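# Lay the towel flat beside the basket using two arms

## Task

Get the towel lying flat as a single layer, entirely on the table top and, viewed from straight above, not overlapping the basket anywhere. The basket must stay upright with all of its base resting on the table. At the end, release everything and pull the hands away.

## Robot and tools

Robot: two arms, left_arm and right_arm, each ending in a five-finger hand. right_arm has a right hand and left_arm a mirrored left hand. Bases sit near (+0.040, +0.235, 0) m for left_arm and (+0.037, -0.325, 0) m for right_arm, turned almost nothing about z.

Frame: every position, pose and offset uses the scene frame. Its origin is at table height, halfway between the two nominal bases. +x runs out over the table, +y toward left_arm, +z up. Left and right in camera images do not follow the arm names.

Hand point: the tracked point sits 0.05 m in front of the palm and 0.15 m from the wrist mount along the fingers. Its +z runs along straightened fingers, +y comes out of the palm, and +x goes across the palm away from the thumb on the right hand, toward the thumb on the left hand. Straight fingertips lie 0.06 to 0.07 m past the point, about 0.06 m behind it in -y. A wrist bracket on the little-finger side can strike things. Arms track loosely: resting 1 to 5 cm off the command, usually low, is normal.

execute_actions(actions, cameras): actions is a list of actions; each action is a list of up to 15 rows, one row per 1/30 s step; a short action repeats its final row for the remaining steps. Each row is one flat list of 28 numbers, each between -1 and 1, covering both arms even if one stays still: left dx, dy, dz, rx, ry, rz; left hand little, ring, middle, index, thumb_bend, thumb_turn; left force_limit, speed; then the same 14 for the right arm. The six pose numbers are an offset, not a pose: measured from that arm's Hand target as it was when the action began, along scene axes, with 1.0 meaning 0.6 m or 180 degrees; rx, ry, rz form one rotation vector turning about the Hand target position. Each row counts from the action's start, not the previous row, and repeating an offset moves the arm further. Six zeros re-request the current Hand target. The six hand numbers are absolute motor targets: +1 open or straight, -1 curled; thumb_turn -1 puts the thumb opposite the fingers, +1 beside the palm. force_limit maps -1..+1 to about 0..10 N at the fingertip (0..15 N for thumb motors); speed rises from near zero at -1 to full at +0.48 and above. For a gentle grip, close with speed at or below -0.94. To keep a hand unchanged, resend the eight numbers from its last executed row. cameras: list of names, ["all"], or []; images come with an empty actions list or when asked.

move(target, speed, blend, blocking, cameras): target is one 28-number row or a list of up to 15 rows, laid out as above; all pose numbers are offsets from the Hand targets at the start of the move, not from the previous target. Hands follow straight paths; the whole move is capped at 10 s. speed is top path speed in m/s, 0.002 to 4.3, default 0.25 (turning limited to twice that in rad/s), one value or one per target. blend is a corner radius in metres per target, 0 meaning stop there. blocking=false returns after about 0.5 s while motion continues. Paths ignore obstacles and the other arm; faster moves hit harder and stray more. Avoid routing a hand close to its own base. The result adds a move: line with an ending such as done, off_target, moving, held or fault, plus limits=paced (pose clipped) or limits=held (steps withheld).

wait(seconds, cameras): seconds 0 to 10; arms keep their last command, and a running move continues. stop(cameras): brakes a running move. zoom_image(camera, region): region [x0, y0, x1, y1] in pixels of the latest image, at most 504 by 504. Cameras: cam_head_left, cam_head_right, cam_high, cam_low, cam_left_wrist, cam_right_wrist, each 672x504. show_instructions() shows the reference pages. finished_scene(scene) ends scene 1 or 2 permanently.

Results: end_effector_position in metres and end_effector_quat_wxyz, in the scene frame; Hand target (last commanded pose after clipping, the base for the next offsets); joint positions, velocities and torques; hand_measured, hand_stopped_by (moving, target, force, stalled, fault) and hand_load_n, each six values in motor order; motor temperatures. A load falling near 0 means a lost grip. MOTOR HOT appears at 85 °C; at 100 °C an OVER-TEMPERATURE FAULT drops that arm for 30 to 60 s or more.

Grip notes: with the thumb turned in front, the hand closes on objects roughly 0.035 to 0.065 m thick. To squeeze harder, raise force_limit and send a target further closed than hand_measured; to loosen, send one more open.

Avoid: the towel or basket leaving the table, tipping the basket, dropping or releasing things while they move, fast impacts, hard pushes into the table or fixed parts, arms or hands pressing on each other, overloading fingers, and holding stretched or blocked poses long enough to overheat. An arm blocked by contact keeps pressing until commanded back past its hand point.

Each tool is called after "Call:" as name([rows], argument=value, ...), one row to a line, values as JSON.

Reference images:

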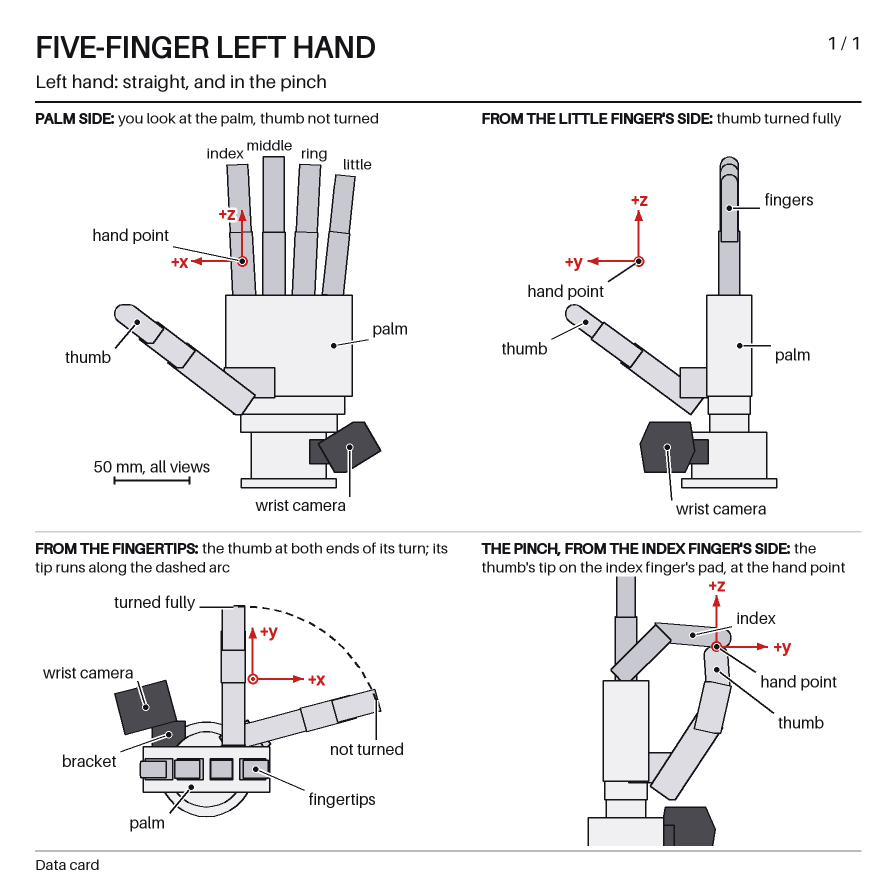

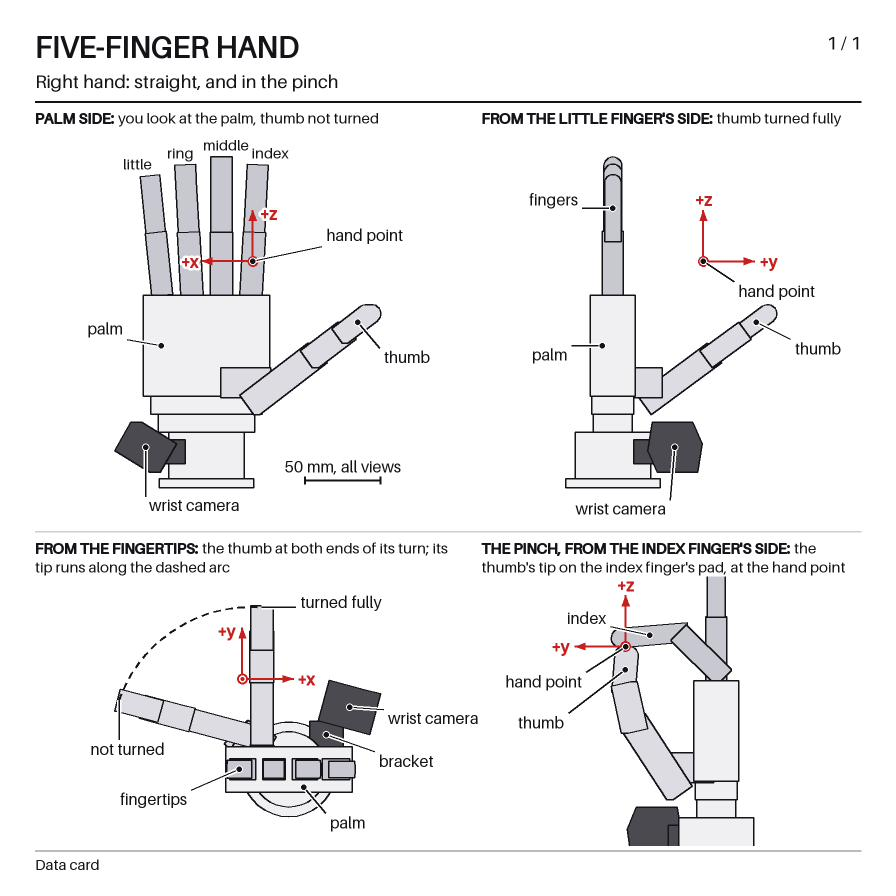

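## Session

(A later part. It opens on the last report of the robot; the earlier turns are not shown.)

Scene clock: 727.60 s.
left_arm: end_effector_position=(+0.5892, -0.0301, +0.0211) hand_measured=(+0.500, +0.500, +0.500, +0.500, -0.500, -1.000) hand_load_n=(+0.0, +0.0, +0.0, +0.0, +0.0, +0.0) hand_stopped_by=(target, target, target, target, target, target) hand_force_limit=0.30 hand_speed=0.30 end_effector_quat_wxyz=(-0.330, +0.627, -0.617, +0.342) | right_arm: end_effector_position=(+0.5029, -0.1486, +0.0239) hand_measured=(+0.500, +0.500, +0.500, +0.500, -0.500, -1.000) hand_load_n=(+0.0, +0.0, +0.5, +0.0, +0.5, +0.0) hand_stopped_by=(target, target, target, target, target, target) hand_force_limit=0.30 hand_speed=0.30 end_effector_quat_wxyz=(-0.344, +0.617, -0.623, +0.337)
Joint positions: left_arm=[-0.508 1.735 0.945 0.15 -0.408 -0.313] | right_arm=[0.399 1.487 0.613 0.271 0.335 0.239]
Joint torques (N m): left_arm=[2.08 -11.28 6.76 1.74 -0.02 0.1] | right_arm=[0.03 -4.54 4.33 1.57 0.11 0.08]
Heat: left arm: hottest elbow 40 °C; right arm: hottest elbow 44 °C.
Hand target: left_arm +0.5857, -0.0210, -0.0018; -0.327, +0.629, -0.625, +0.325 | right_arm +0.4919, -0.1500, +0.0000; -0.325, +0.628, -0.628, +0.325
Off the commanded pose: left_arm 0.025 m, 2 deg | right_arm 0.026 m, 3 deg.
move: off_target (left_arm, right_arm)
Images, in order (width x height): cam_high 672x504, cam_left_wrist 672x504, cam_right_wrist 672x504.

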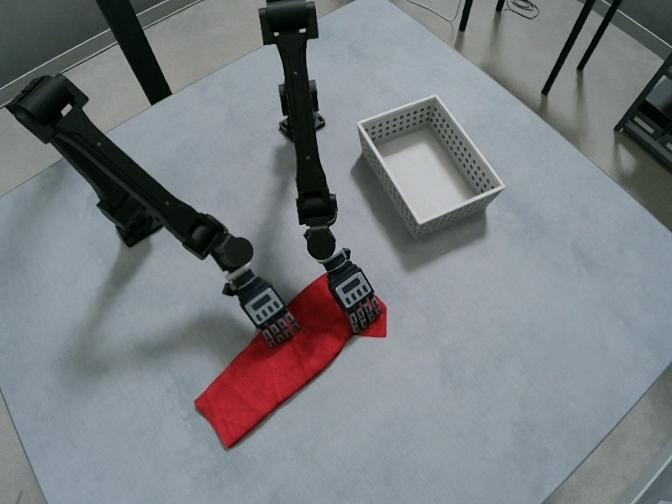

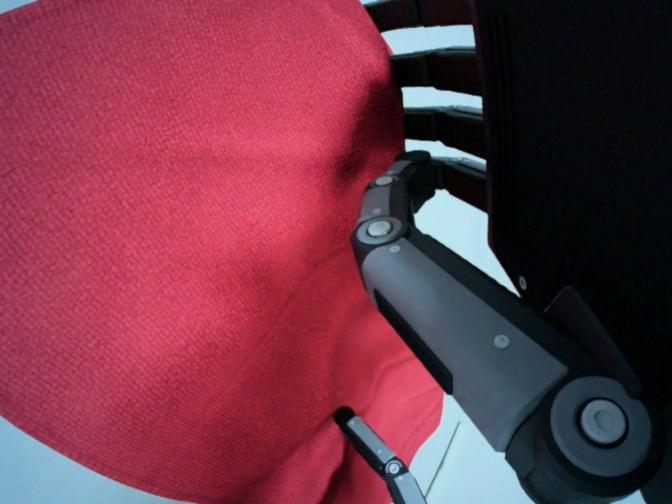

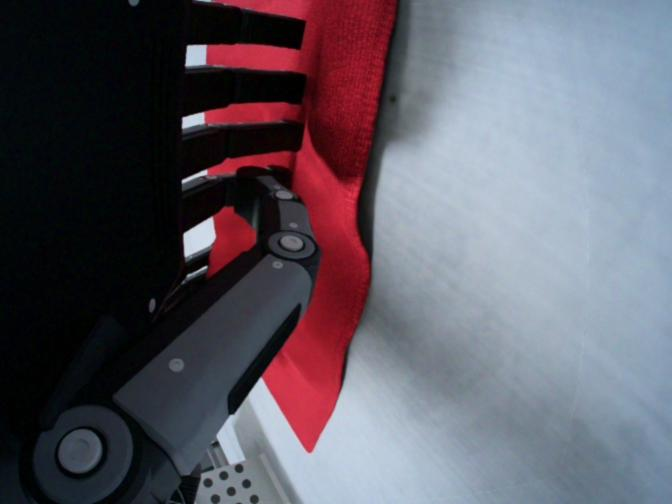

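Call:
move([
  [0.058, 0.083, 0, 0, 0, 0, 0.5,0.5,0.5,0.5,-0.5,-1,0.3,0.3, 0.0,0,0,0,0,0, 0.5,0.5,0.5,0.5,-0.5,-1,0.3,0.3],
], speed=[0.07], cameras=["cam_left_wrist", "cam_right_wrist", "cam_high"])

Call:
zoom_image(camera="cam_high", region=[180, 230, 430, 460])

Scene clock: 730.90 s.
left_arm: end_effector_position=(+0.6132, +0.0142, +0.0195) hand_measured=(+0.500, +0.500, +0.500, +0.500, -0.500, -1.000) hand_load_n=(+0.0, +0.0, +0.5, +0.0, +0.0, +0.0) hand_stopped_by=(target, target, target, target, target, target) hand_force_limit=0.30 hand_speed=0.30 end_effector_quat_wxyz=(-0.325, +0.624, -0.621, +0.346) | right_arm: end_effector_position=(+0.5032, -0.1485, +0.0236) hand_measured=(+0.500, +0.500, +0.500, +0.500, -0.500, -1.000) hand_load_n=(+0.0, +0.0, +1.5, +0.0, +0.0, +0.0) hand_stopped_by=(target, target, target, target, target, target) hand_force_limit=0.30 hand_speed=0.30 end_effector_quat_wxyz=(-0.345, +0.617, -0.622, +0.337)
Joint positions: left_arm=[-0.397 1.743 0.945 0.185 -0.303 -0.241] | right_arm=[0.399 1.489 0.613 0.274 0.335 0.239]
Joint torques (N m): left_arm=[3.66 -10.23 9.01 1.18 -0.2 0.16] | right_arm=[0.03 -4.6 4.34 1.44 0.11 0.09]
Heat: left arm: hottest elbow 39 °C; right arm: hottest elbow 43 °C.
Hand target: left_arm +0.6205, +0.0288, -0.0019; -0.327, +0.630, -0.625, +0.325 | right_arm +0.4919, -0.1500, -0.0001; -0.325, +0.628, -0.628, +0.325
Off the commanded pose: left_arm 0.027 m, 2 deg | right_arm 0.026 m, 3 deg.
move: off_target (left_arm, right_arm)
Images, in order (width x height): cam_high 672x504, cam_left_wrist 672x504, cam_right_wrist 672x504.

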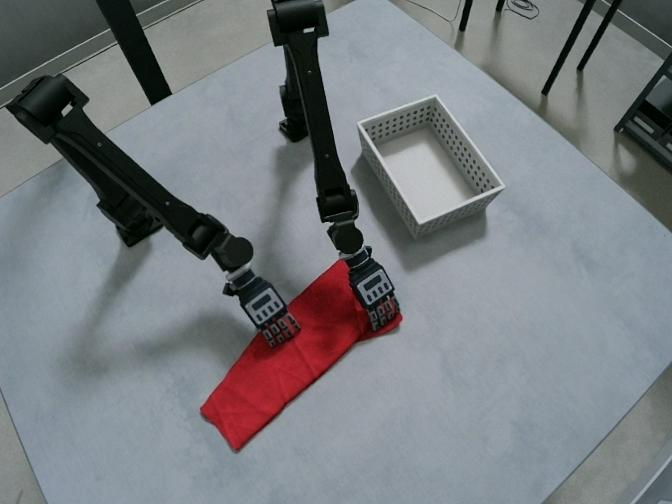

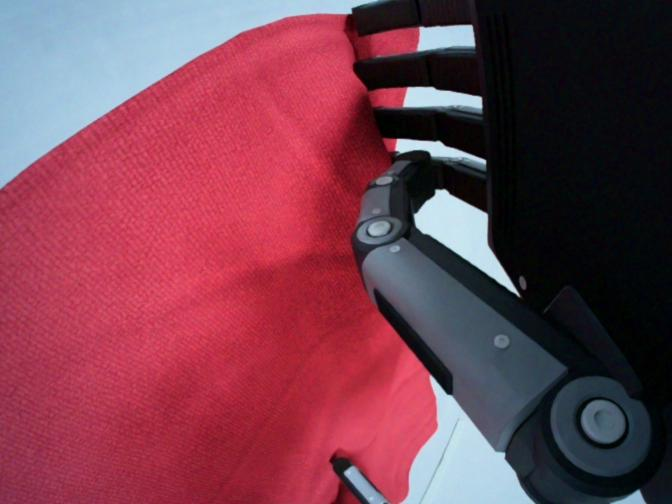

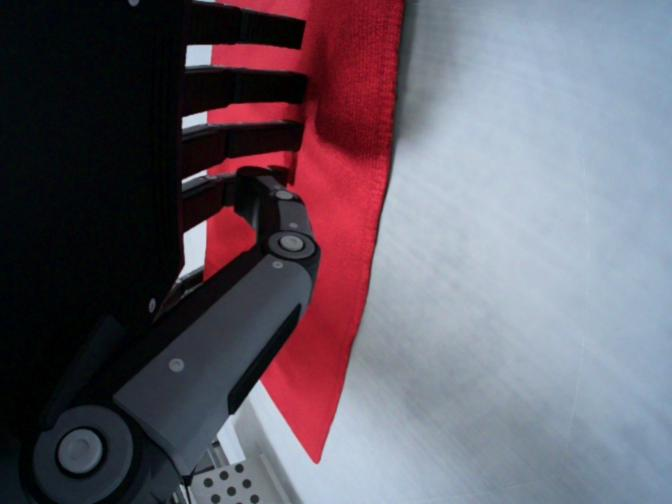

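Scaled by 2.016 from the camera's 672x504 image, which has a finer 960x720 frame.

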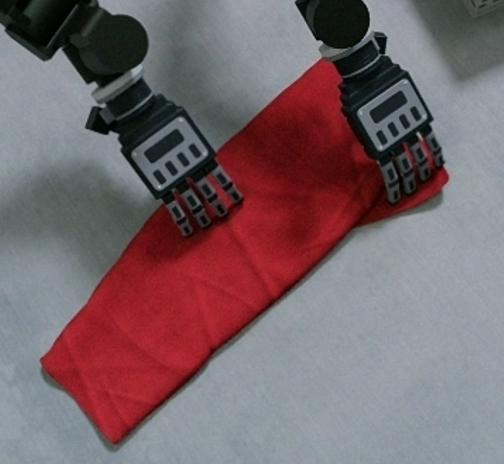

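Call:
move([
  [0.0, 0.0, 0.2, 0, 0, 0, 0.5,0.5,0.5,0.5,-0.5,-1,0.3,0.3, 0.0,0,0,0,0,0, 0.5,0.5,0.5,0.5,-0.5,-1,0.3,0.3],
  [0.05, 0.03, 0.25, 0, 0, 0, 0.5,0.5,0.5,0.5,-0.5,-1,0.3,0.3, 0.0,0,0,0,0,0, 0.5,0.5,0.5,0.5,-0.5,-1,0.3,0.3],
], speed=0.2, blend=[0.02,0], cameras=["cam_left_wrist", "cam_high"])

Call:
zoom_image(camera="cam_high", region=[300, 230, 440, 370])

Scene clock: 733.63 s.
left_arm: end_effector_position=(+0.6350, +0.0491, +0.1378) hand_measured=(+0.500, +0.500, +0.500, +0.500, -0.500, -1.000) hand_load_n=(+0.0, +0.0, -0.5, +0.0, +0.0, +0.0) hand_stopped_by=(target, target, target, target, target, target) hand_force_limit=0.30 hand_speed=0.30 end_effector_quat_wxyz=(-0.324, +0.633, -0.626, +0.320) | right_arm: end_effector_position=(+0.5032, -0.1485, +0.0236) hand_measured=(+0.500, +0.500, +0.500, +0.500, -0.500, -1.000) hand_load_n=(+0.0, +0.0, +1.5, +0.0, +0.0, +0.0) hand_stopped_by=(target, target, target, target, target, target) hand_force_limit=0.30 hand_speed=0.30 end_effector_quat_wxyz=(-0.345, +0.617, -0.622, +0.337)
Joint positions: left_arm=[-0.323 1.58 1.139 -0.211 -0.266 -0.198] | right_arm=[0.399 1.489 0.613 0.274 0.335 0.239]
Joint torques (N m): left_arm=[1.61 -11.46 14.06 0.88 -0.04 0.13] | right_arm=[-0.03 -4.6 4.34 1.4 0.11 0.08]
Heat: left arm: hottest elbow 39 °C; right arm: hottest elbow 43 °C.
Hand target: left_arm +0.6506, +0.0466, +0.1483; -0.328, +0.629, -0.625, +0.325 | right_arm +0.4919, -0.1500, -0.0001; -0.325, +0.628, -0.628, +0.325
Off the commanded pose: left_arm 0.019 m, 1 deg | right_arm 0.026 m, 3 deg.
move: off_target (left_arm, right_arm)
Images, in order (width x height): cam_high 672x504, cam_left_wrist 672x504.

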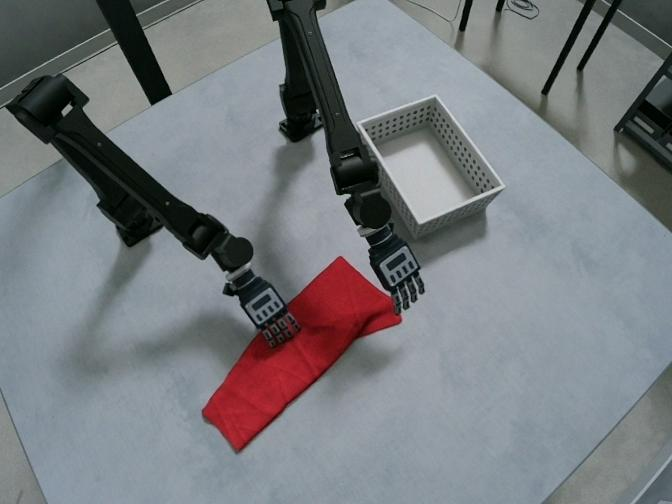

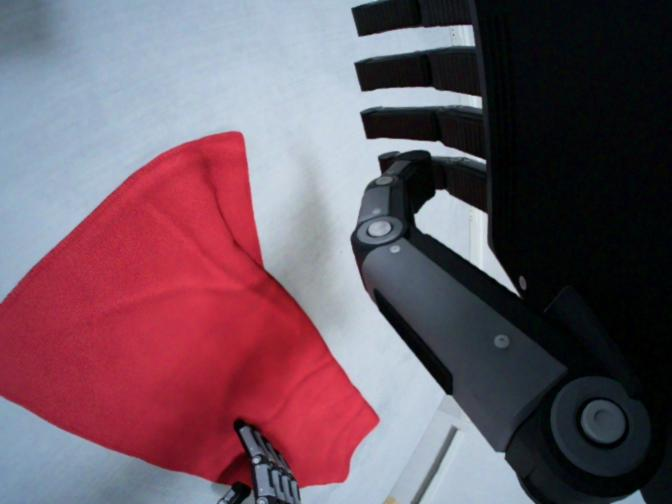

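Scaled by 3.600 from the camera's 672x504 image, which has a finer 960x720 frame.

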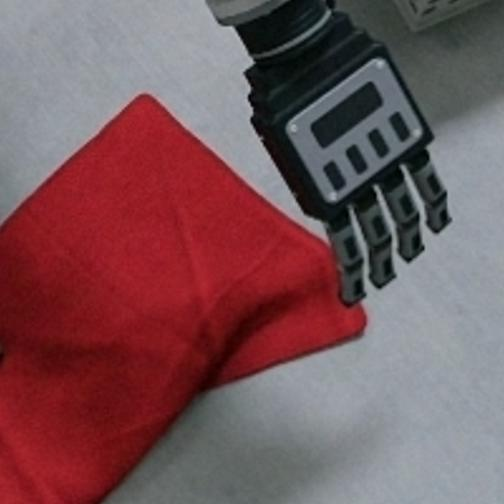

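Call:
move([
  [-0.101, -0.104, -0.09, 0, 0, -0.044, 0.5,0.5,0.5,0.5,-0.5,-1,0.3,0.3, 0.0,0,0,0,0,0, 0.5,0.5,0.5,0.5,-0.5,-1,0.3,0.3],
  [-0.101, -0.104, -0.2505, 0, 0, -0.044, 0.5,0.5,0.5,0.5,-0.5,-1,0.3,0.3, 0.0,0,0,0,0,0, 0.5,0.5,0.5,0.5,-0.5,-1,0.3,0.3],
  [-0.005, -0.09, -0.2505, 0, 0, -0.044, 0.5,0.5,0.5,0.5,-0.5,-1,0.3,0.3, 0.0,0,0,0,0,0, 0.5,0.5,0.5,0.5,-0.5,-1,0.3,0.3],
  [0.01, -0.09, -0.03, 0, 0, 0, 0.5,0.5,0.5,0.5,-0.5,-1,0.3,0.3, 0.0,0,0,0,0,0, 0.5,0.5,0.5,0.5,-0.5,-1,0.3,0.3],
  [0.04, 0.03, 0.0, 0, 0, 0, 0.5,0.5,0.5,0.5,-0.5,-1,0.3,0.3, 0.0,0,0,0,0,0, 0.5,0.5,0.5,0.5,-0.5,-1,0.3,0.3],
], speed=[0.2,0.12,0.07,0.2,0.25], blend=[0.02,0,0,0.02,0], cameras=["cam_left_wrist", "cam_high", "cam_head_left"])

Call:
zoom_image(camera="cam_high", region=[180, 230, 440, 460])

Scene clock: 742.60 s.
left_arm: end_effector_position=(+0.6597, +0.0731, +0.1259) hand_measured=(+0.500, +0.500, +0.500, +0.500, -0.500, -1.000) hand_load_n=(+0.0, +0.0, +0.0, +0.0, +0.0, +0.0) hand_stopped_by=(target, target, target, target, target, target) hand_force_limit=0.30 hand_speed=0.30 end_effector_quat_wxyz=(-0.320, +0.639, -0.627, +0.311) | right_arm: end_effector_position=(+0.5033, -0.1484, +0.0236) hand_measured=(+0.500, +0.500, +0.500, +0.500, -0.500, -1.000) hand_load_n=(+0.0, +0.0, +2.0, +0.0, +0.0, +0.0) hand_stopped_by=(target, target, target, target, target, target) hand_force_limit=0.30 hand_speed=0.30 end_effector_quat_wxyz=(-0.345, +0.616, -0.623, +0.337)
Joint positions: left_arm=[-0.266 1.64 1.188 -0.214 -0.228 -0.17] | right_arm=[0.399 1.489 0.613 0.274 0.335 0.24]
Joint torques (N m): left_arm=[1.2 -13.74 14.02 0.91 -0.03 0.08] | right_arm=[0.03 -4.66 4.34 1.43 0.1 0.07]
Motor temperatures (°C): left_arm=[24 27 40 23 23 23] | right_arm=[22 28 42 21 24 24]
Heat: left arm: hottest elbow 40 °C; right arm: hottest elbow 42 °C.
Hand target: left_arm +0.6746, +0.0648, +0.1482; -0.328, +0.629, -0.625, +0.325 | right_arm +0.4919, -0.1500, -0.0001; -0.325, +0.628, -0.628, +0.325
Off the commanded pose: left_arm 0.028 m, 2 deg | right_arm 0.026 m, 3 deg.
move: off_target (left_arm, right_arm)
Images, in order (width x height): cam_head_left 672x504, cam_high 672x504, cam_left_wrist 672x504.

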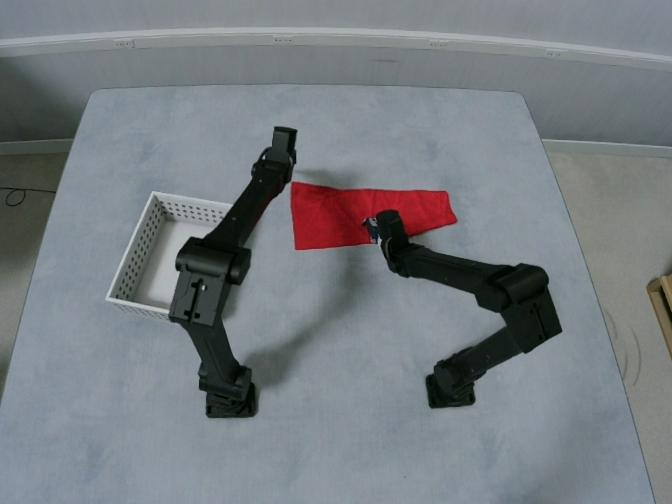

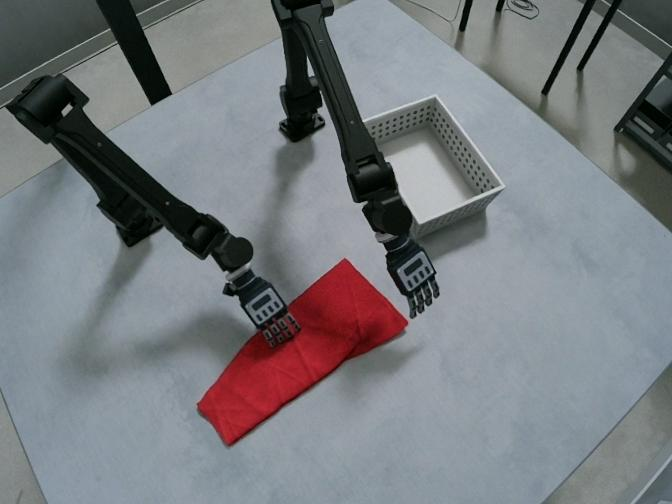

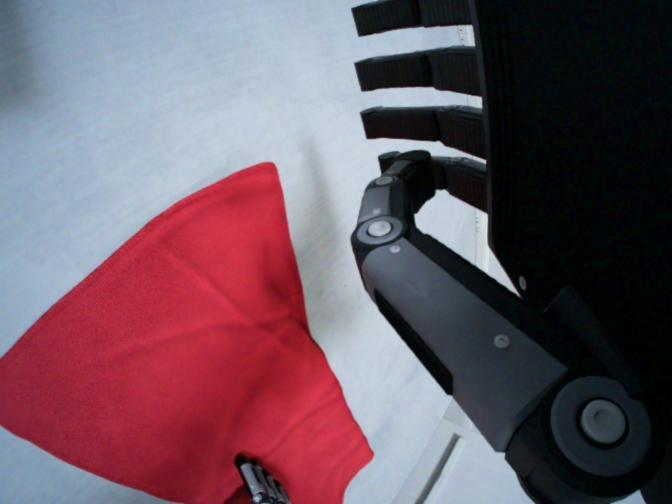

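Scaled by 1.938 from the camera's 672x504 image, which has a finer 960x720 frame.

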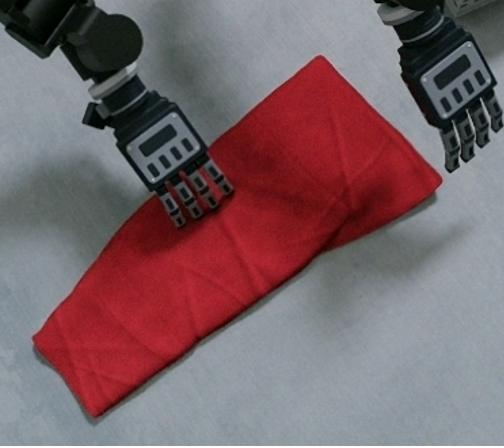

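Call:
move([
  [0,0,0, 0, 0, 0, 0.5,0.5,0.5,0.5,-0.5,-1,0.3,0.3, 0.0,0,0.167,0,0,0, 0.5,0.5,0.5,0.5,-0.5,-1,0.3,0.3],
  [0,0,0, 0, 0, 0, 0.5,0.5,0.5,0.5,-0.5,-1,0.3,0.3, -0.045,-0.2,0.167,0,0,0, 0.5,0.5,0.5,0.5,-0.5,-1,0.3,0.3],
  [-0.079,-0.318,-0.08, 0, 0, 0, 0.5,0.5,0.5,0.5,-0.5,-1,0.3,0.3, -0.045,-0.2,0,0,0,0, 0.5,0.5,0.5,0.5,-0.5,-1,0.3,0.3],
  [-0.079,-0.318,-0.25, 0, 0, 0, 0.5,0.5,0.5,0.5,-0.5,-1,0.3,0.3, -0.045,-0.2,0,0,0,0, 0.5,0.5,0.5,0.5,-0.5,-1,0.3,0.3],
], speed=[0.15,0.2,0.2,0.12], blend=[0.02,0.02,0,0], cameras=["cam_left_wrist", "cam_high", "cam_head_left","cam_right_wrist"])

Call:
zoom_image(camera="cam_high", region=[180, 230, 440, 460])

Scene clock: 752.57 s.
left_arm: end_effector_position=(+0.6292, -0.1282, +0.0210) hand_measured=(+0.500, +0.500, +0.500, +0.500, -0.500, -1.000) hand_load_n=(+0.0, +0.0, +0.0, +0.0, +0.0, +0.0) hand_stopped_by=(target, target, target, target, target, target) hand_force_limit=0.30 hand_speed=0.30 end_effector_quat_wxyz=(-0.330, +0.626, -0.621, +0.336) | right_arm: end_effector_position=(+0.4768, -0.2651, +0.0227) hand_measured=(+0.500, +0.500, +0.500, +0.500, -0.500, -1.000) hand_load_n=(+0.0, +0.0, +0.5, +0.0, +0.0, +0.0) hand_stopped_by=(target, target, target, target, target, target) hand_force_limit=0.30 hand_speed=0.30 end_effector_quat_wxyz=(-0.346, +0.617, -0.621, +0.338)
Joint positions: left_arm=[-0.626 1.911 1.235 -0.011 -0.502 -0.389] | right_arm=[0.081 1.358 0.459 0.337 0.067 0.057]
Joint torques (N m): left_arm=[1.49 -14.15 7.94 1.69 -0.31 -0.03] | right_arm=[-1.03 -2.9 4.18 1.51 0 -0.12]
Heat: left arm: hottest elbow 41 °C; right arm: hottest elbow 41 °C.
Hand target: left_arm +0.6270, -0.1261, -0.0019; -0.327, +0.629, -0.625, +0.325 | right_arm +0.4649, -0.2701, -0.0001; -0.325, +0.628, -0.628, +0.325
Off the commanded pose: left_arm 0.023 m, 1 deg | right_arm 0.026 m, 3 deg.
move: off_target (left_arm, right_arm)
Images, in order (width x height): cam_head_left 672x504, cam_high 672x504, cam_left_wrist 672x504, cam_right_wrist 672x504.

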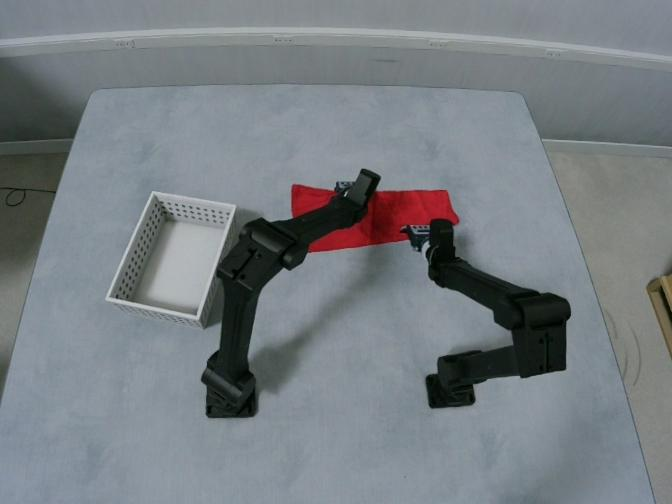

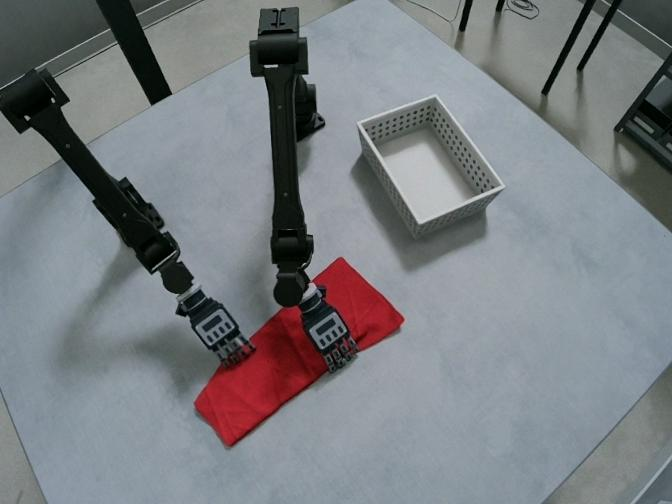

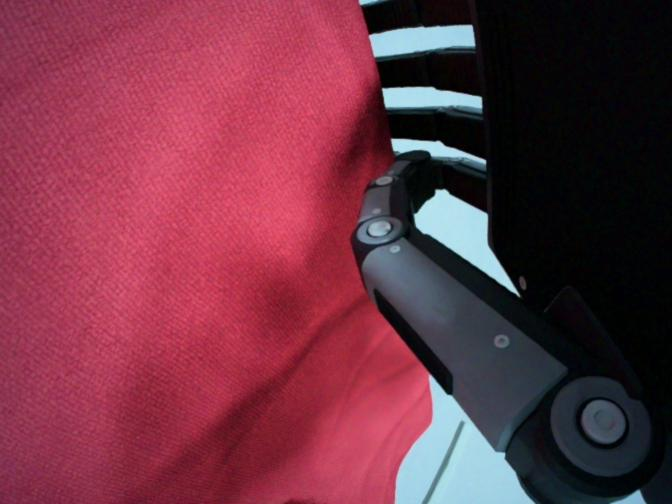

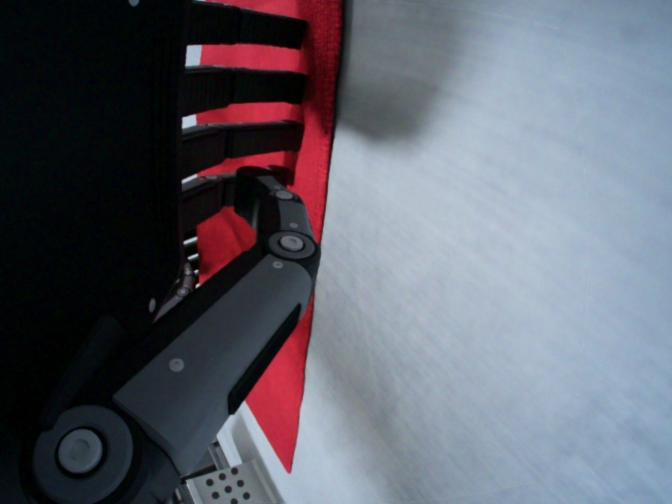

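Scaled by 1.938 from the camera's 672x504 image, which has a finer 960x720 frame.

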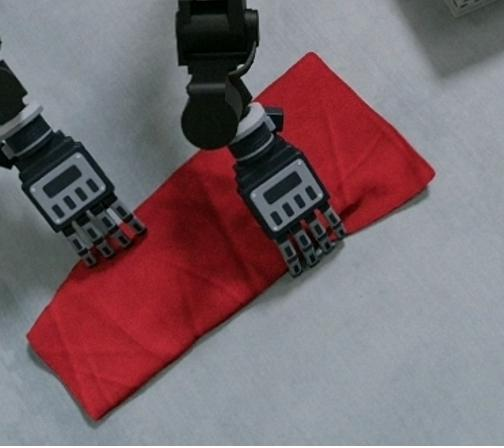

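Call:
move([
  [0,0,0.09, 0, 0, 0, 0.5,0.5,0.5,0.5,-0.5,-1,0.3,0.3, 0.0,0,0,0,0,0, 0.5,0.5,0.5,0.5,-0.5,-1,0.3,0.3],
  [-0.025,0.083,0.09, 0, 0, 0, 0.5,0.5,0.5,0.5,-0.5,-1,0.3,0.3, 0,0,0,0,0,0, 0.5,0.5,0.5,0.5,-0.5,-1,0.3,0.3],
  [-0.025,0.083,0, 0, 0, 0, 0.5,0.5,0.5,0.5,-0.5,-1,0.3,0.3, 0,0,0,0,0,0, 0.5,0.5,0.5,0.5,-0.5,-1,0.3,0.3],
], speed=[0.12,0.12,0.1], blend=[0.01,0,0], cameras=["cam_left_wrist", "cam_high"])

Call:
zoom_image(camera="cam_high", region=[180, 230, 440, 460])

Scene clock: 756.37 s.
left_arm: end_effector_position=(+0.6151, -0.0817, +0.0224) hand_measured=(+0.500, +0.500, +0.500, +0.500, -0.500, -1.000) hand_load_n=(+0.0, +0.0, +0.0, +0.0, +0.5, +0.0) hand_stopped_by=(target, target, target, target, target, target) hand_force_limit=0.30 hand_speed=0.30 end_effector_quat_wxyz=(-0.330, +0.629, -0.616, +0.341) | right_arm: end_effector_position=(+0.4768, -0.2651, +0.0227) hand_measured=(+0.500, +0.500, +0.500, +0.500, -0.500, -1.000) hand_load_n=(+0.0, +0.0, +1.0, +0.0, +0.5, +0.0) hand_stopped_by=(target, target, target, target, target, target) hand_force_limit=0.30 hand_speed=0.30 end_effector_quat_wxyz=(-0.346, +0.617, -0.621, +0.338)
Joint positions: left_arm=[-0.57 1.831 1.101 0.068 -0.46 -0.36] | right_arm=[0.081 1.358 0.459 0.337 0.067 0.057]
Joint torques (N m): left_arm=[1.38 -13.04 7.45 1.62 -0.12 0.11] | right_arm=[-1.03 -2.9 4.18 1.51 0 -0.12]
Heat: left arm: hottest elbow 40 °C; right arm: hottest elbow 41 °C.
Hand target: left_arm +0.6121, -0.0763, -0.0017; -0.328, +0.629, -0.625, +0.325 | right_arm +0.4649, -0.2701, -0.0001; -0.325, +0.628, -0.628, +0.325
Off the commanded pose: left_arm 0.025 m, 2 deg | right_arm 0.026 m, 3 deg.
move: off_target (left_arm, right_arm)
Images, in order (width x height): cam_high 672x504, cam_left_wrist 672x504.

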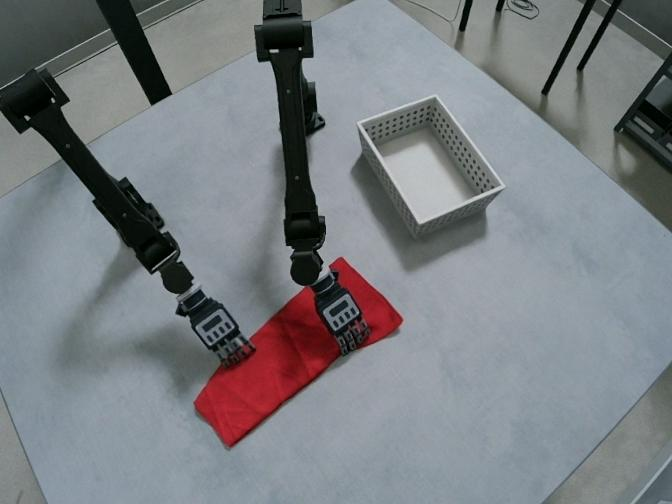

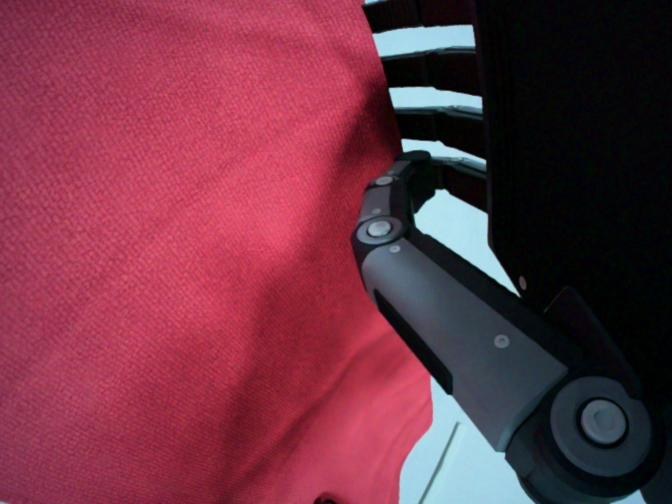

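Scaled by 1.938 from the camera's 672x504 image, which has a finer 960x720 frame.

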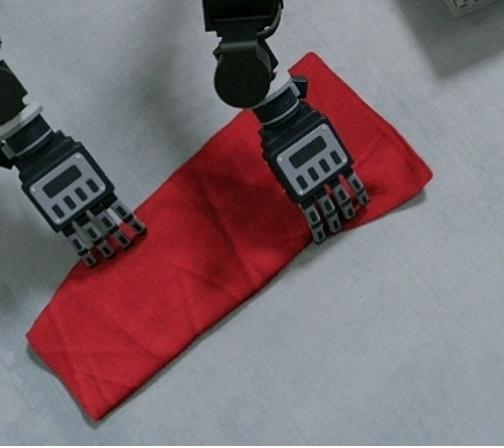

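Call:
move([
  [0.095,0,0, 0, 0, 0, 0.5,0.5,0.5,0.5,-0.5,-1,0.3,0.3, 0.0,0,0,0,0,0, 0.5,0.5,0.5,0.5,-0.5,-1,0.3,0.3],
  [0.10,0.0,0.2, 0, 0, 0, 0.5,0.5,0.5,0.5,-0.5,-1,0.3,0.3, 0,0,0,0,0,0, 0.5,0.5,0.5,0.5,-0.5,-1,0.3,0.3],
  [0.06,0.15,0.3, 0, 0, 0, 0.5,0.5,0.5,0.5,-0.5,-1,0.3,0.3, 0,0,0,0,0,0, 0.5,0.5,0.5,0.5,-0.5,-1,0.3,0.3],
], speed=[0.07,0.2,0.25], blend=[0.0,0.02,0], cameras=["cam_left_wrist", "cam_high", "cam_head_left"])

Call:
zoom_image(camera="cam_high", region=[180, 230, 440, 460])

Scene clock: 760.23 s.
left_arm: end_effector_position=(+0.6513, +0.0124, +0.1880) hand_measured=(+0.500, +0.500, +0.500, +0.500, -0.500, -1.000) hand_load_n=(+0.0, +0.0, +0.0, +0.0, +0.0, +0.0) hand_stopped_by=(target, target, target, target, target, target) hand_force_limit=0.30 hand_speed=0.30 end_effector_quat_wxyz=(-0.331, +0.631, -0.617, +0.335) | right_arm: end_effector_position=(+0.4770, -0.2650, +0.0226) hand_measured=(+0.500, +0.500, +0.500, +0.500, -0.500, -1.000) hand_load_n=(+0.0, +0.0, +1.5, +0.0, +0.0, +0.0) hand_stopped_by=(target, target, target, target, target, target) hand_force_limit=0.30 hand_speed=0.30 end_effector_quat_wxyz=(-0.347, +0.617, -0.621, +0.338)
Joint positions: left_arm=[-0.381 1.588 1.272 -0.31 -0.315 -0.236] | right_arm=[0.081 1.36 0.459 0.339 0.067 0.057]
Joint torques (N m): left_arm=[1.32 -13.1 9.72 0.9 -0.05 0.12] | right_arm=[-1.08 -3.02 4.15 1.44 0.01 -0.12]
Heat: left arm: hottest elbow 40 °C; right arm: hottest elbow 40 °C.
Hand target: left_arm +0.6481, +0.0137, +0.1781; -0.328, +0.629, -0.625, +0.325 | right_arm +0.4649, -0.2701, -0.0001; -0.325, +0.628, -0.628, +0.325
Off the commanded pose: left_arm 0.010 m, 1 deg | right_arm 0.026 m, 3 deg.
move: off_target (right_arm)
Images, in order (width x height): cam_head_left 672x504, cam_high 672x504, cam_left_wrist 672x504.

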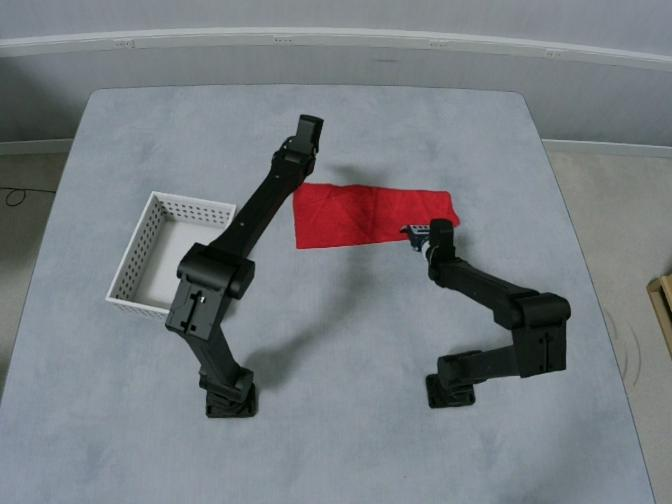

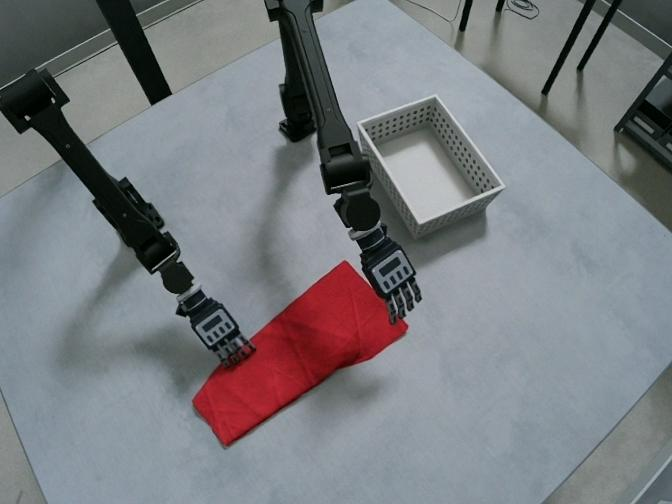

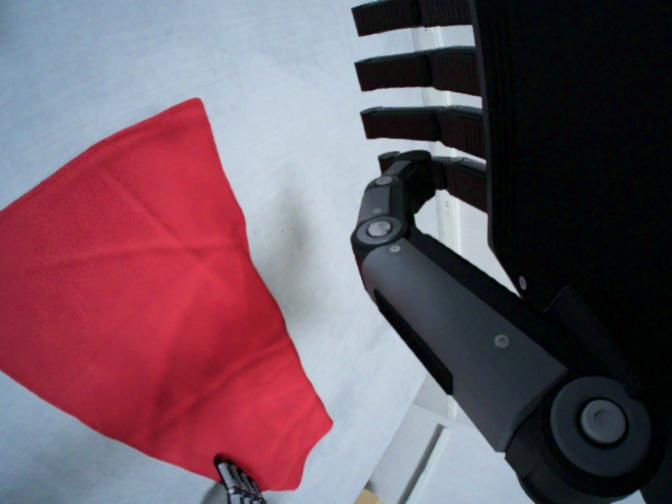

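Scaled by 1.938 from the camera's 672x504 image, which has a finer 960x720 frame.

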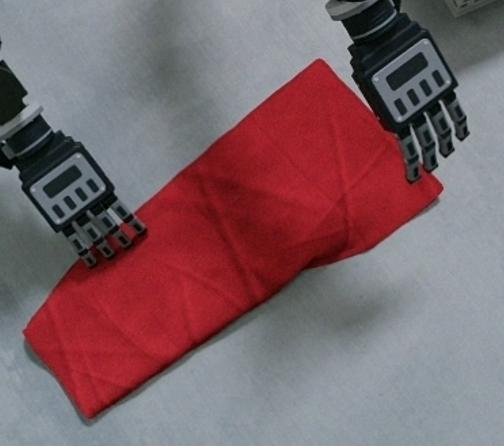

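Call:
move([
  [-0.0268,-0.217,-0.15, 0, 0, 0, 0.5,0.5,0.5,0.5,-0.5,-1,0.3,0.3, 0.0,0,0,0,0,0, 0.5,0.5,0.5,0.5,-0.5,-1,0.3,0.3],
  [-0.0268,-0.217,-0.30, 0, 0, 0, 0.5,0.5,0.5,0.5,-0.5,-1,0.3,0.3, 0,0,0,0,0,0, 0.5,0.5,0.5,0.5,-0.5,-1,0.3,0.3],
], speed=[0.2,0.12], blend=[0.01,0], cameras=["cam_left_wrist", "cam_high"])

Call:
zoom_image(camera="cam_high", region=[180, 230, 440, 460])

Scene clock: 764.03 s.
left_arm: end_effector_position=(+0.6380, -0.1160, +0.0247) hand_measured=(+0.500, +0.500, +0.500, +0.500, -0.500, -1.000) hand_load_n=(+0.0, +0.5, +0.0, +0.0, +0.0, +0.0) hand_stopped_by=(target, target, target, target, target, target) hand_force_limit=0.30 hand_speed=0.30 end_effector_quat_wxyz=(-0.333, +0.627, -0.618, +0.338) | right_arm: end_effector_position=(+0.4770, -0.2650, +0.0226) hand_measured=(+0.500, +0.500, +0.500, +0.500, -0.500, -1.000) hand_load_n=(+0.0, +0.0, +1.5, +0.0, +0.0, +0.0) hand_stopped_by=(target, target, target, target, target, target) hand_force_limit=0.30 hand_speed=0.30 end_effector_quat_wxyz=(-0.347, +0.617, -0.621, +0.338)
Joint positions: left_arm=[-0.602 1.905 1.231 0.003 -0.489 -0.373] | right_arm=[0.081 1.36 0.459 0.339 0.067 0.057]
Joint torques (N m): left_arm=[0.73 -14.1 7.65 1.5 -0.21 -0.05] | right_arm=[-0.97 -3.02 4.15 1.46 0.02 -0.12]
Heat: left arm: hottest elbow 40 °C; right arm: hottest elbow 40 °C.
Hand target: left_arm +0.6321, -0.1164, -0.0017; -0.328, +0.629, -0.625, +0.325 | right_arm +0.4649, -0.2701, -0.0001; -0.325, +0.628, -0.628, +0.325
Off the commanded pose: left_arm 0.027 m, 2 deg | right_arm 0.026 m, 3 deg.
move: off_target (left_arm, right_arm)
Images, in order (width x height): cam_high 672x504, cam_left_wrist 672x504.

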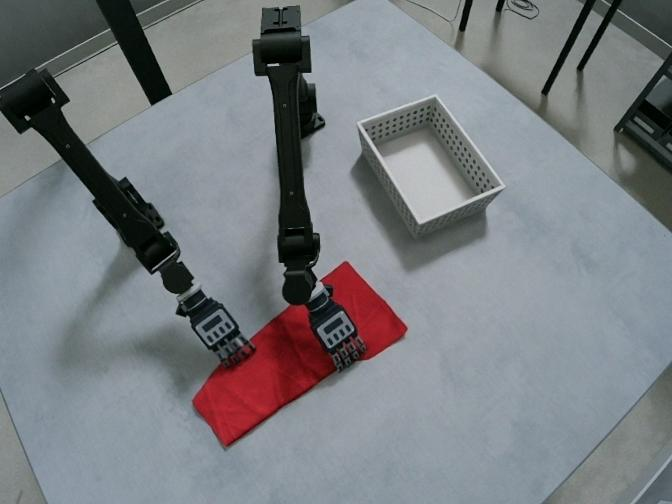

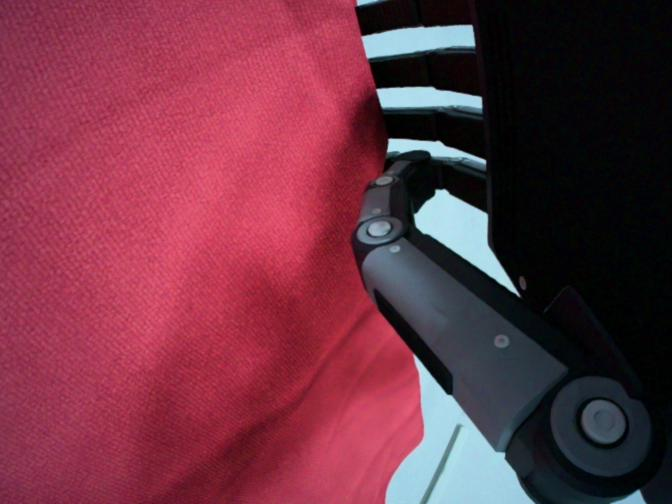

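Scaled by 1.938 from the camera's 672x504 image, which has a finer 960x720 frame.

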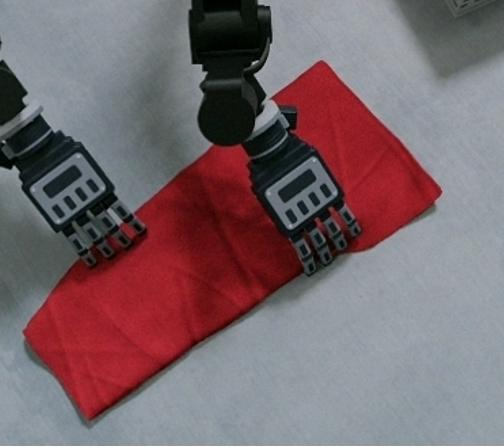

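Call:
move([
  [0,0,0.07, 0, 0, 0, 0.5,0.5,0.5,0.5,-0.5,-1,0.3,0.3, 0.0,0,0,0,0,0, 0.5,0.5,0.5,0.5,-0.5,-1,0.3,0.3],
  [-0.03,0.04,0.07, 0, 0, 0, 0.5,0.5,0.5,0.5,-0.5,-1,0.3,0.3, 0,0,0,0,0,0, 0.5,0.5,0.5,0.5,-0.5,-1,0.3,0.3],
  [-0.03,0.04,-0.01, 0, 0, 0, 0.5,0.5,0.5,0.5,-0.5,-1,0.3,0.3, 0,0,0,0,0,0, 0.5,0.5,0.5,0.5,-0.5,-1,0.3,0.3],
  [0.08,0.03,-0.01, 0, 0, 0, 0.5,0.5,0.5,0.5,-0.5,-1,0.3,0.3, 0,0,0,0,0,0, 0.5,0.5,0.5,0.5,-0.5,-1,0.3,0.3],
  [0.08,0.03,0.2, 0, 0, 0, 0.5,0.5,0.5,0.5,-0.5,-1,0.3,0.3, 0,0,0,0,0,0, 0.5,0.5,0.5,0.5,-0.5,-1,0.3,0.3],
  [0.03,0.2,0.3, 0, 0, 0, 0.5,0.5,0.5,0.5,-0.5,-1,0.3,0.3, 0,0,0,0,0,0, 0.5,0.5,0.5,0.5,-0.5,-1,0.3,0.3],
], speed=[0.12,0.12,0.1,0.07,0.2,0.25], blend=[0.01,0,0,0,0.02,0], cameras=["cam_left_wrist", "cam_high"])

Call:
zoom_image(camera="cam_high", region=[180, 230, 440, 460])

Scene clock: 771.03 s.
left_arm: end_effector_position=(+0.6534, +0.0015, +0.1855) hand_measured=(+0.500, +0.500, +0.500, +0.500, -0.500, -1.000) hand_load_n=(+0.0, +0.0, +0.0, +0.0, +0.0, +0.0) hand_stopped_by=(target, target, target, target, target, target) hand_force_limit=0.30 hand_speed=0.30 end_effector_quat_wxyz=(-0.330, +0.631, -0.618, +0.333) | right_arm: end_effector_position=(+0.4770, -0.2650, +0.0226) hand_measured=(+0.500, +0.500, +0.500, +0.500, -0.500, -1.000) hand_load_n=(+0.0, +0.0, +1.5, +0.0, +0.0, +0.0) hand_stopped_by=(target, target, target, target, target, target) hand_force_limit=0.30 hand_speed=0.30 end_effector_quat_wxyz=(-0.347, +0.617, -0.621, +0.338)
Joint positions: left_arm=[-0.398 1.607 1.29 -0.317 -0.328 -0.247] | right_arm=[0.081 1.36 0.459 0.339 0.067 0.057]
Joint torques (N m): left_arm=[1.49 -14.27 9.62 1.07 -0.02 0.13] | right_arm=[-1.03 -2.96 4.18 1.44 0.01 -0.12]
Heat: left arm: hottest elbow 39 °C; right arm: hottest elbow 39 °C.
Hand target: left_arm +0.6500, +0.0035, +0.1782; -0.328, +0.629, -0.625, +0.325 | right_arm +0.4649, -0.2701, -0.0001; -0.325, +0.628, -0.628, +0.325
Off the commanded pose: left_arm 0.008 m, 1 deg | right_arm 0.026 m, 3 deg.
move: off_target (right_arm)
Images, in order (width x height): cam_high 672x504, cam_left_wrist 672x504.

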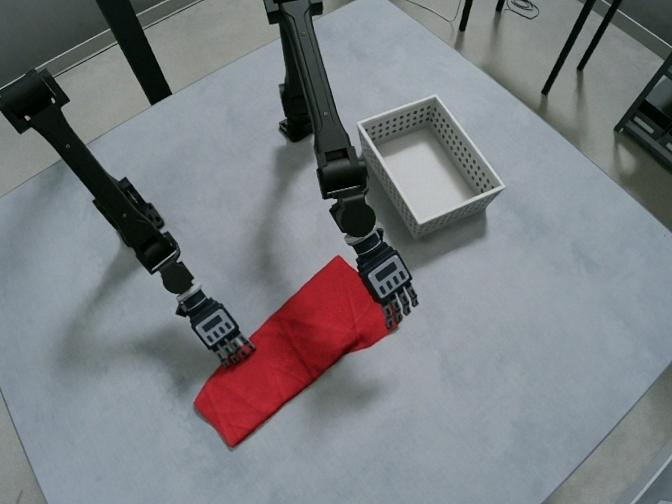

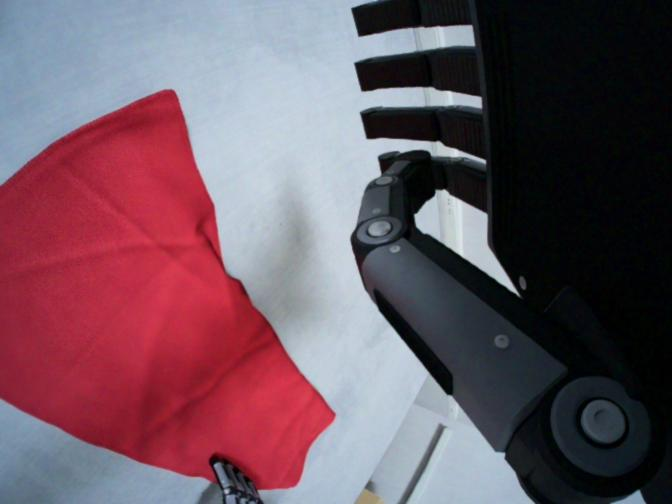

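Scaled by 1.938 from the camera's 672x504 image, which has a finer 960x720 frame.

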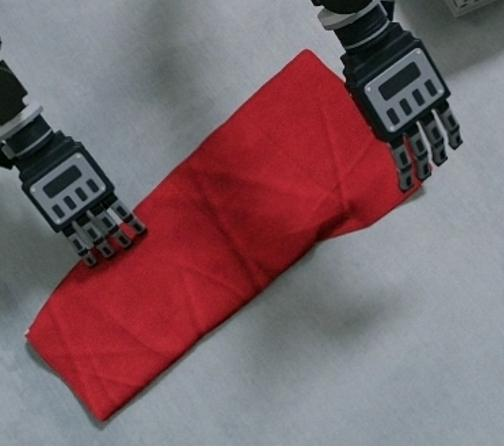

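Call:
move([
  [-0.124,-0.163,-0.14, 0, 0, 0, 0.5,0.5,0.5,0.5,-0.5,-1,0.3,0.3, 0.0,0,0,0,0,0, 0.5,0.5,0.5,0.5,-0.5,-1,0.3,0.3],
  [-0.124,-0.163,-0.30, 0, 0, 0, 0.5,0.5,0.5,0.5,-0.5,-1,0.3,0.3, 0,0,0,0,0,0, 0.5,0.5,0.5,0.5,-0.5,-1,0.3,0.3],
], speed=[0.2,0.1], blend=[0.0,0], cameras=["cam_left_wrist", "cam_high"])

Call:
zoom_image(camera="cam_high", region=[180, 230, 440, 460])

Scene clock: 778.60 s.
left_arm: end_effector_position=(+0.5824, -0.0942, +0.0219) hand_measured=(+0.500, +0.500, +0.500, +0.500, -0.500, -1.000) hand_load_n=(+0.0, +0.0, +0.0, +0.0, +0.0, +0.0) hand_stopped_by=(target, target, target, target, target, target) hand_force_limit=0.30 hand_speed=0.30 end_effector_quat_wxyz=(-0.332, +0.628, -0.618, +0.338) | right_arm: end_effector_position=(+0.4770, -0.2650, +0.0226) hand_measured=(+0.500, +0.500, +0.500, +0.500, -0.500, -1.000) hand_load_n=(+0.0, +0.0, +1.0, +0.0, +0.0, +0.0) hand_stopped_by=(target, target, target, target, target, target) hand_force_limit=0.30 hand_speed=0.30 end_effector_quat_wxyz=(-0.347, +0.617, -0.621, +0.338)
Joint positions: left_arm=[-0.627 1.792 1.045 0.064 -0.509 -0.394] | right_arm=[0.081 1.36 0.459 0.339 0.067 0.057]
Joint torques (N m): left_arm=[0.79 -12.04 7.15 1.59 -0.28 -0.06] | right_arm=[-1.03 -3.02 4.16 1.43 0.02 -0.12]
Heat: left arm: hottest elbow 39 °C; right arm: hottest elbow 39 °C.
Hand target: left_arm +0.5758, -0.0942, -0.0017; -0.328, +0.629, -0.625, +0.325 | right_arm +0.4649, -0.2701, -0.0001; -0.325, +0.628, -0.628, +0.325
Off the commanded pose: left_arm 0.025 m, 2 deg | right_arm 0.026 m, 3 deg.
move: off_target (left_arm, right_arm)
Images, in order (width x height): cam_high 672x504, cam_left_wrist 672x504.

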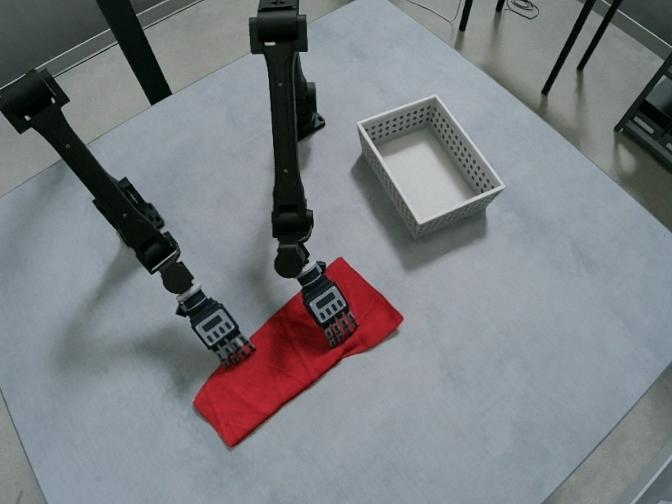

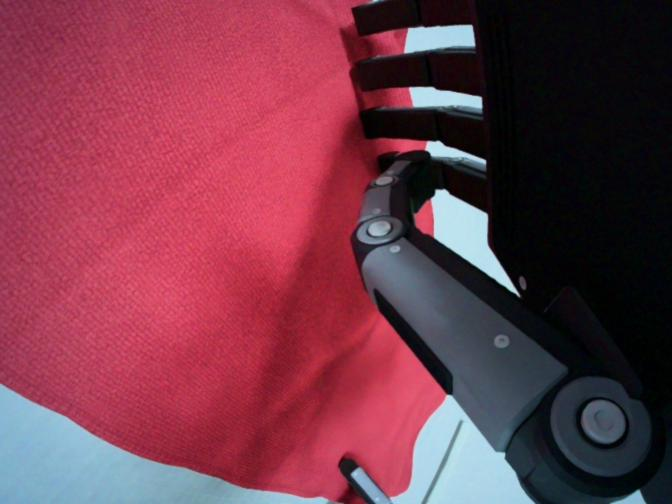

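Scaled by 1.938 from the camera's 672x504 image, which has a finer 960x720 frame.

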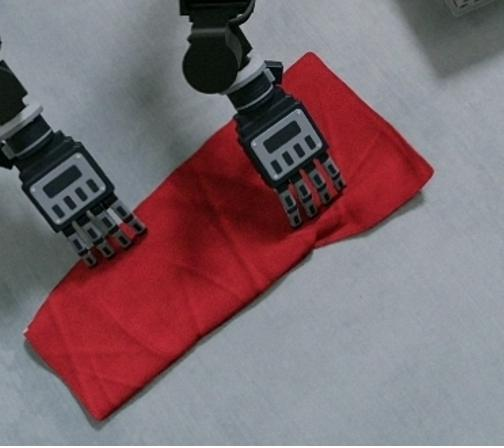

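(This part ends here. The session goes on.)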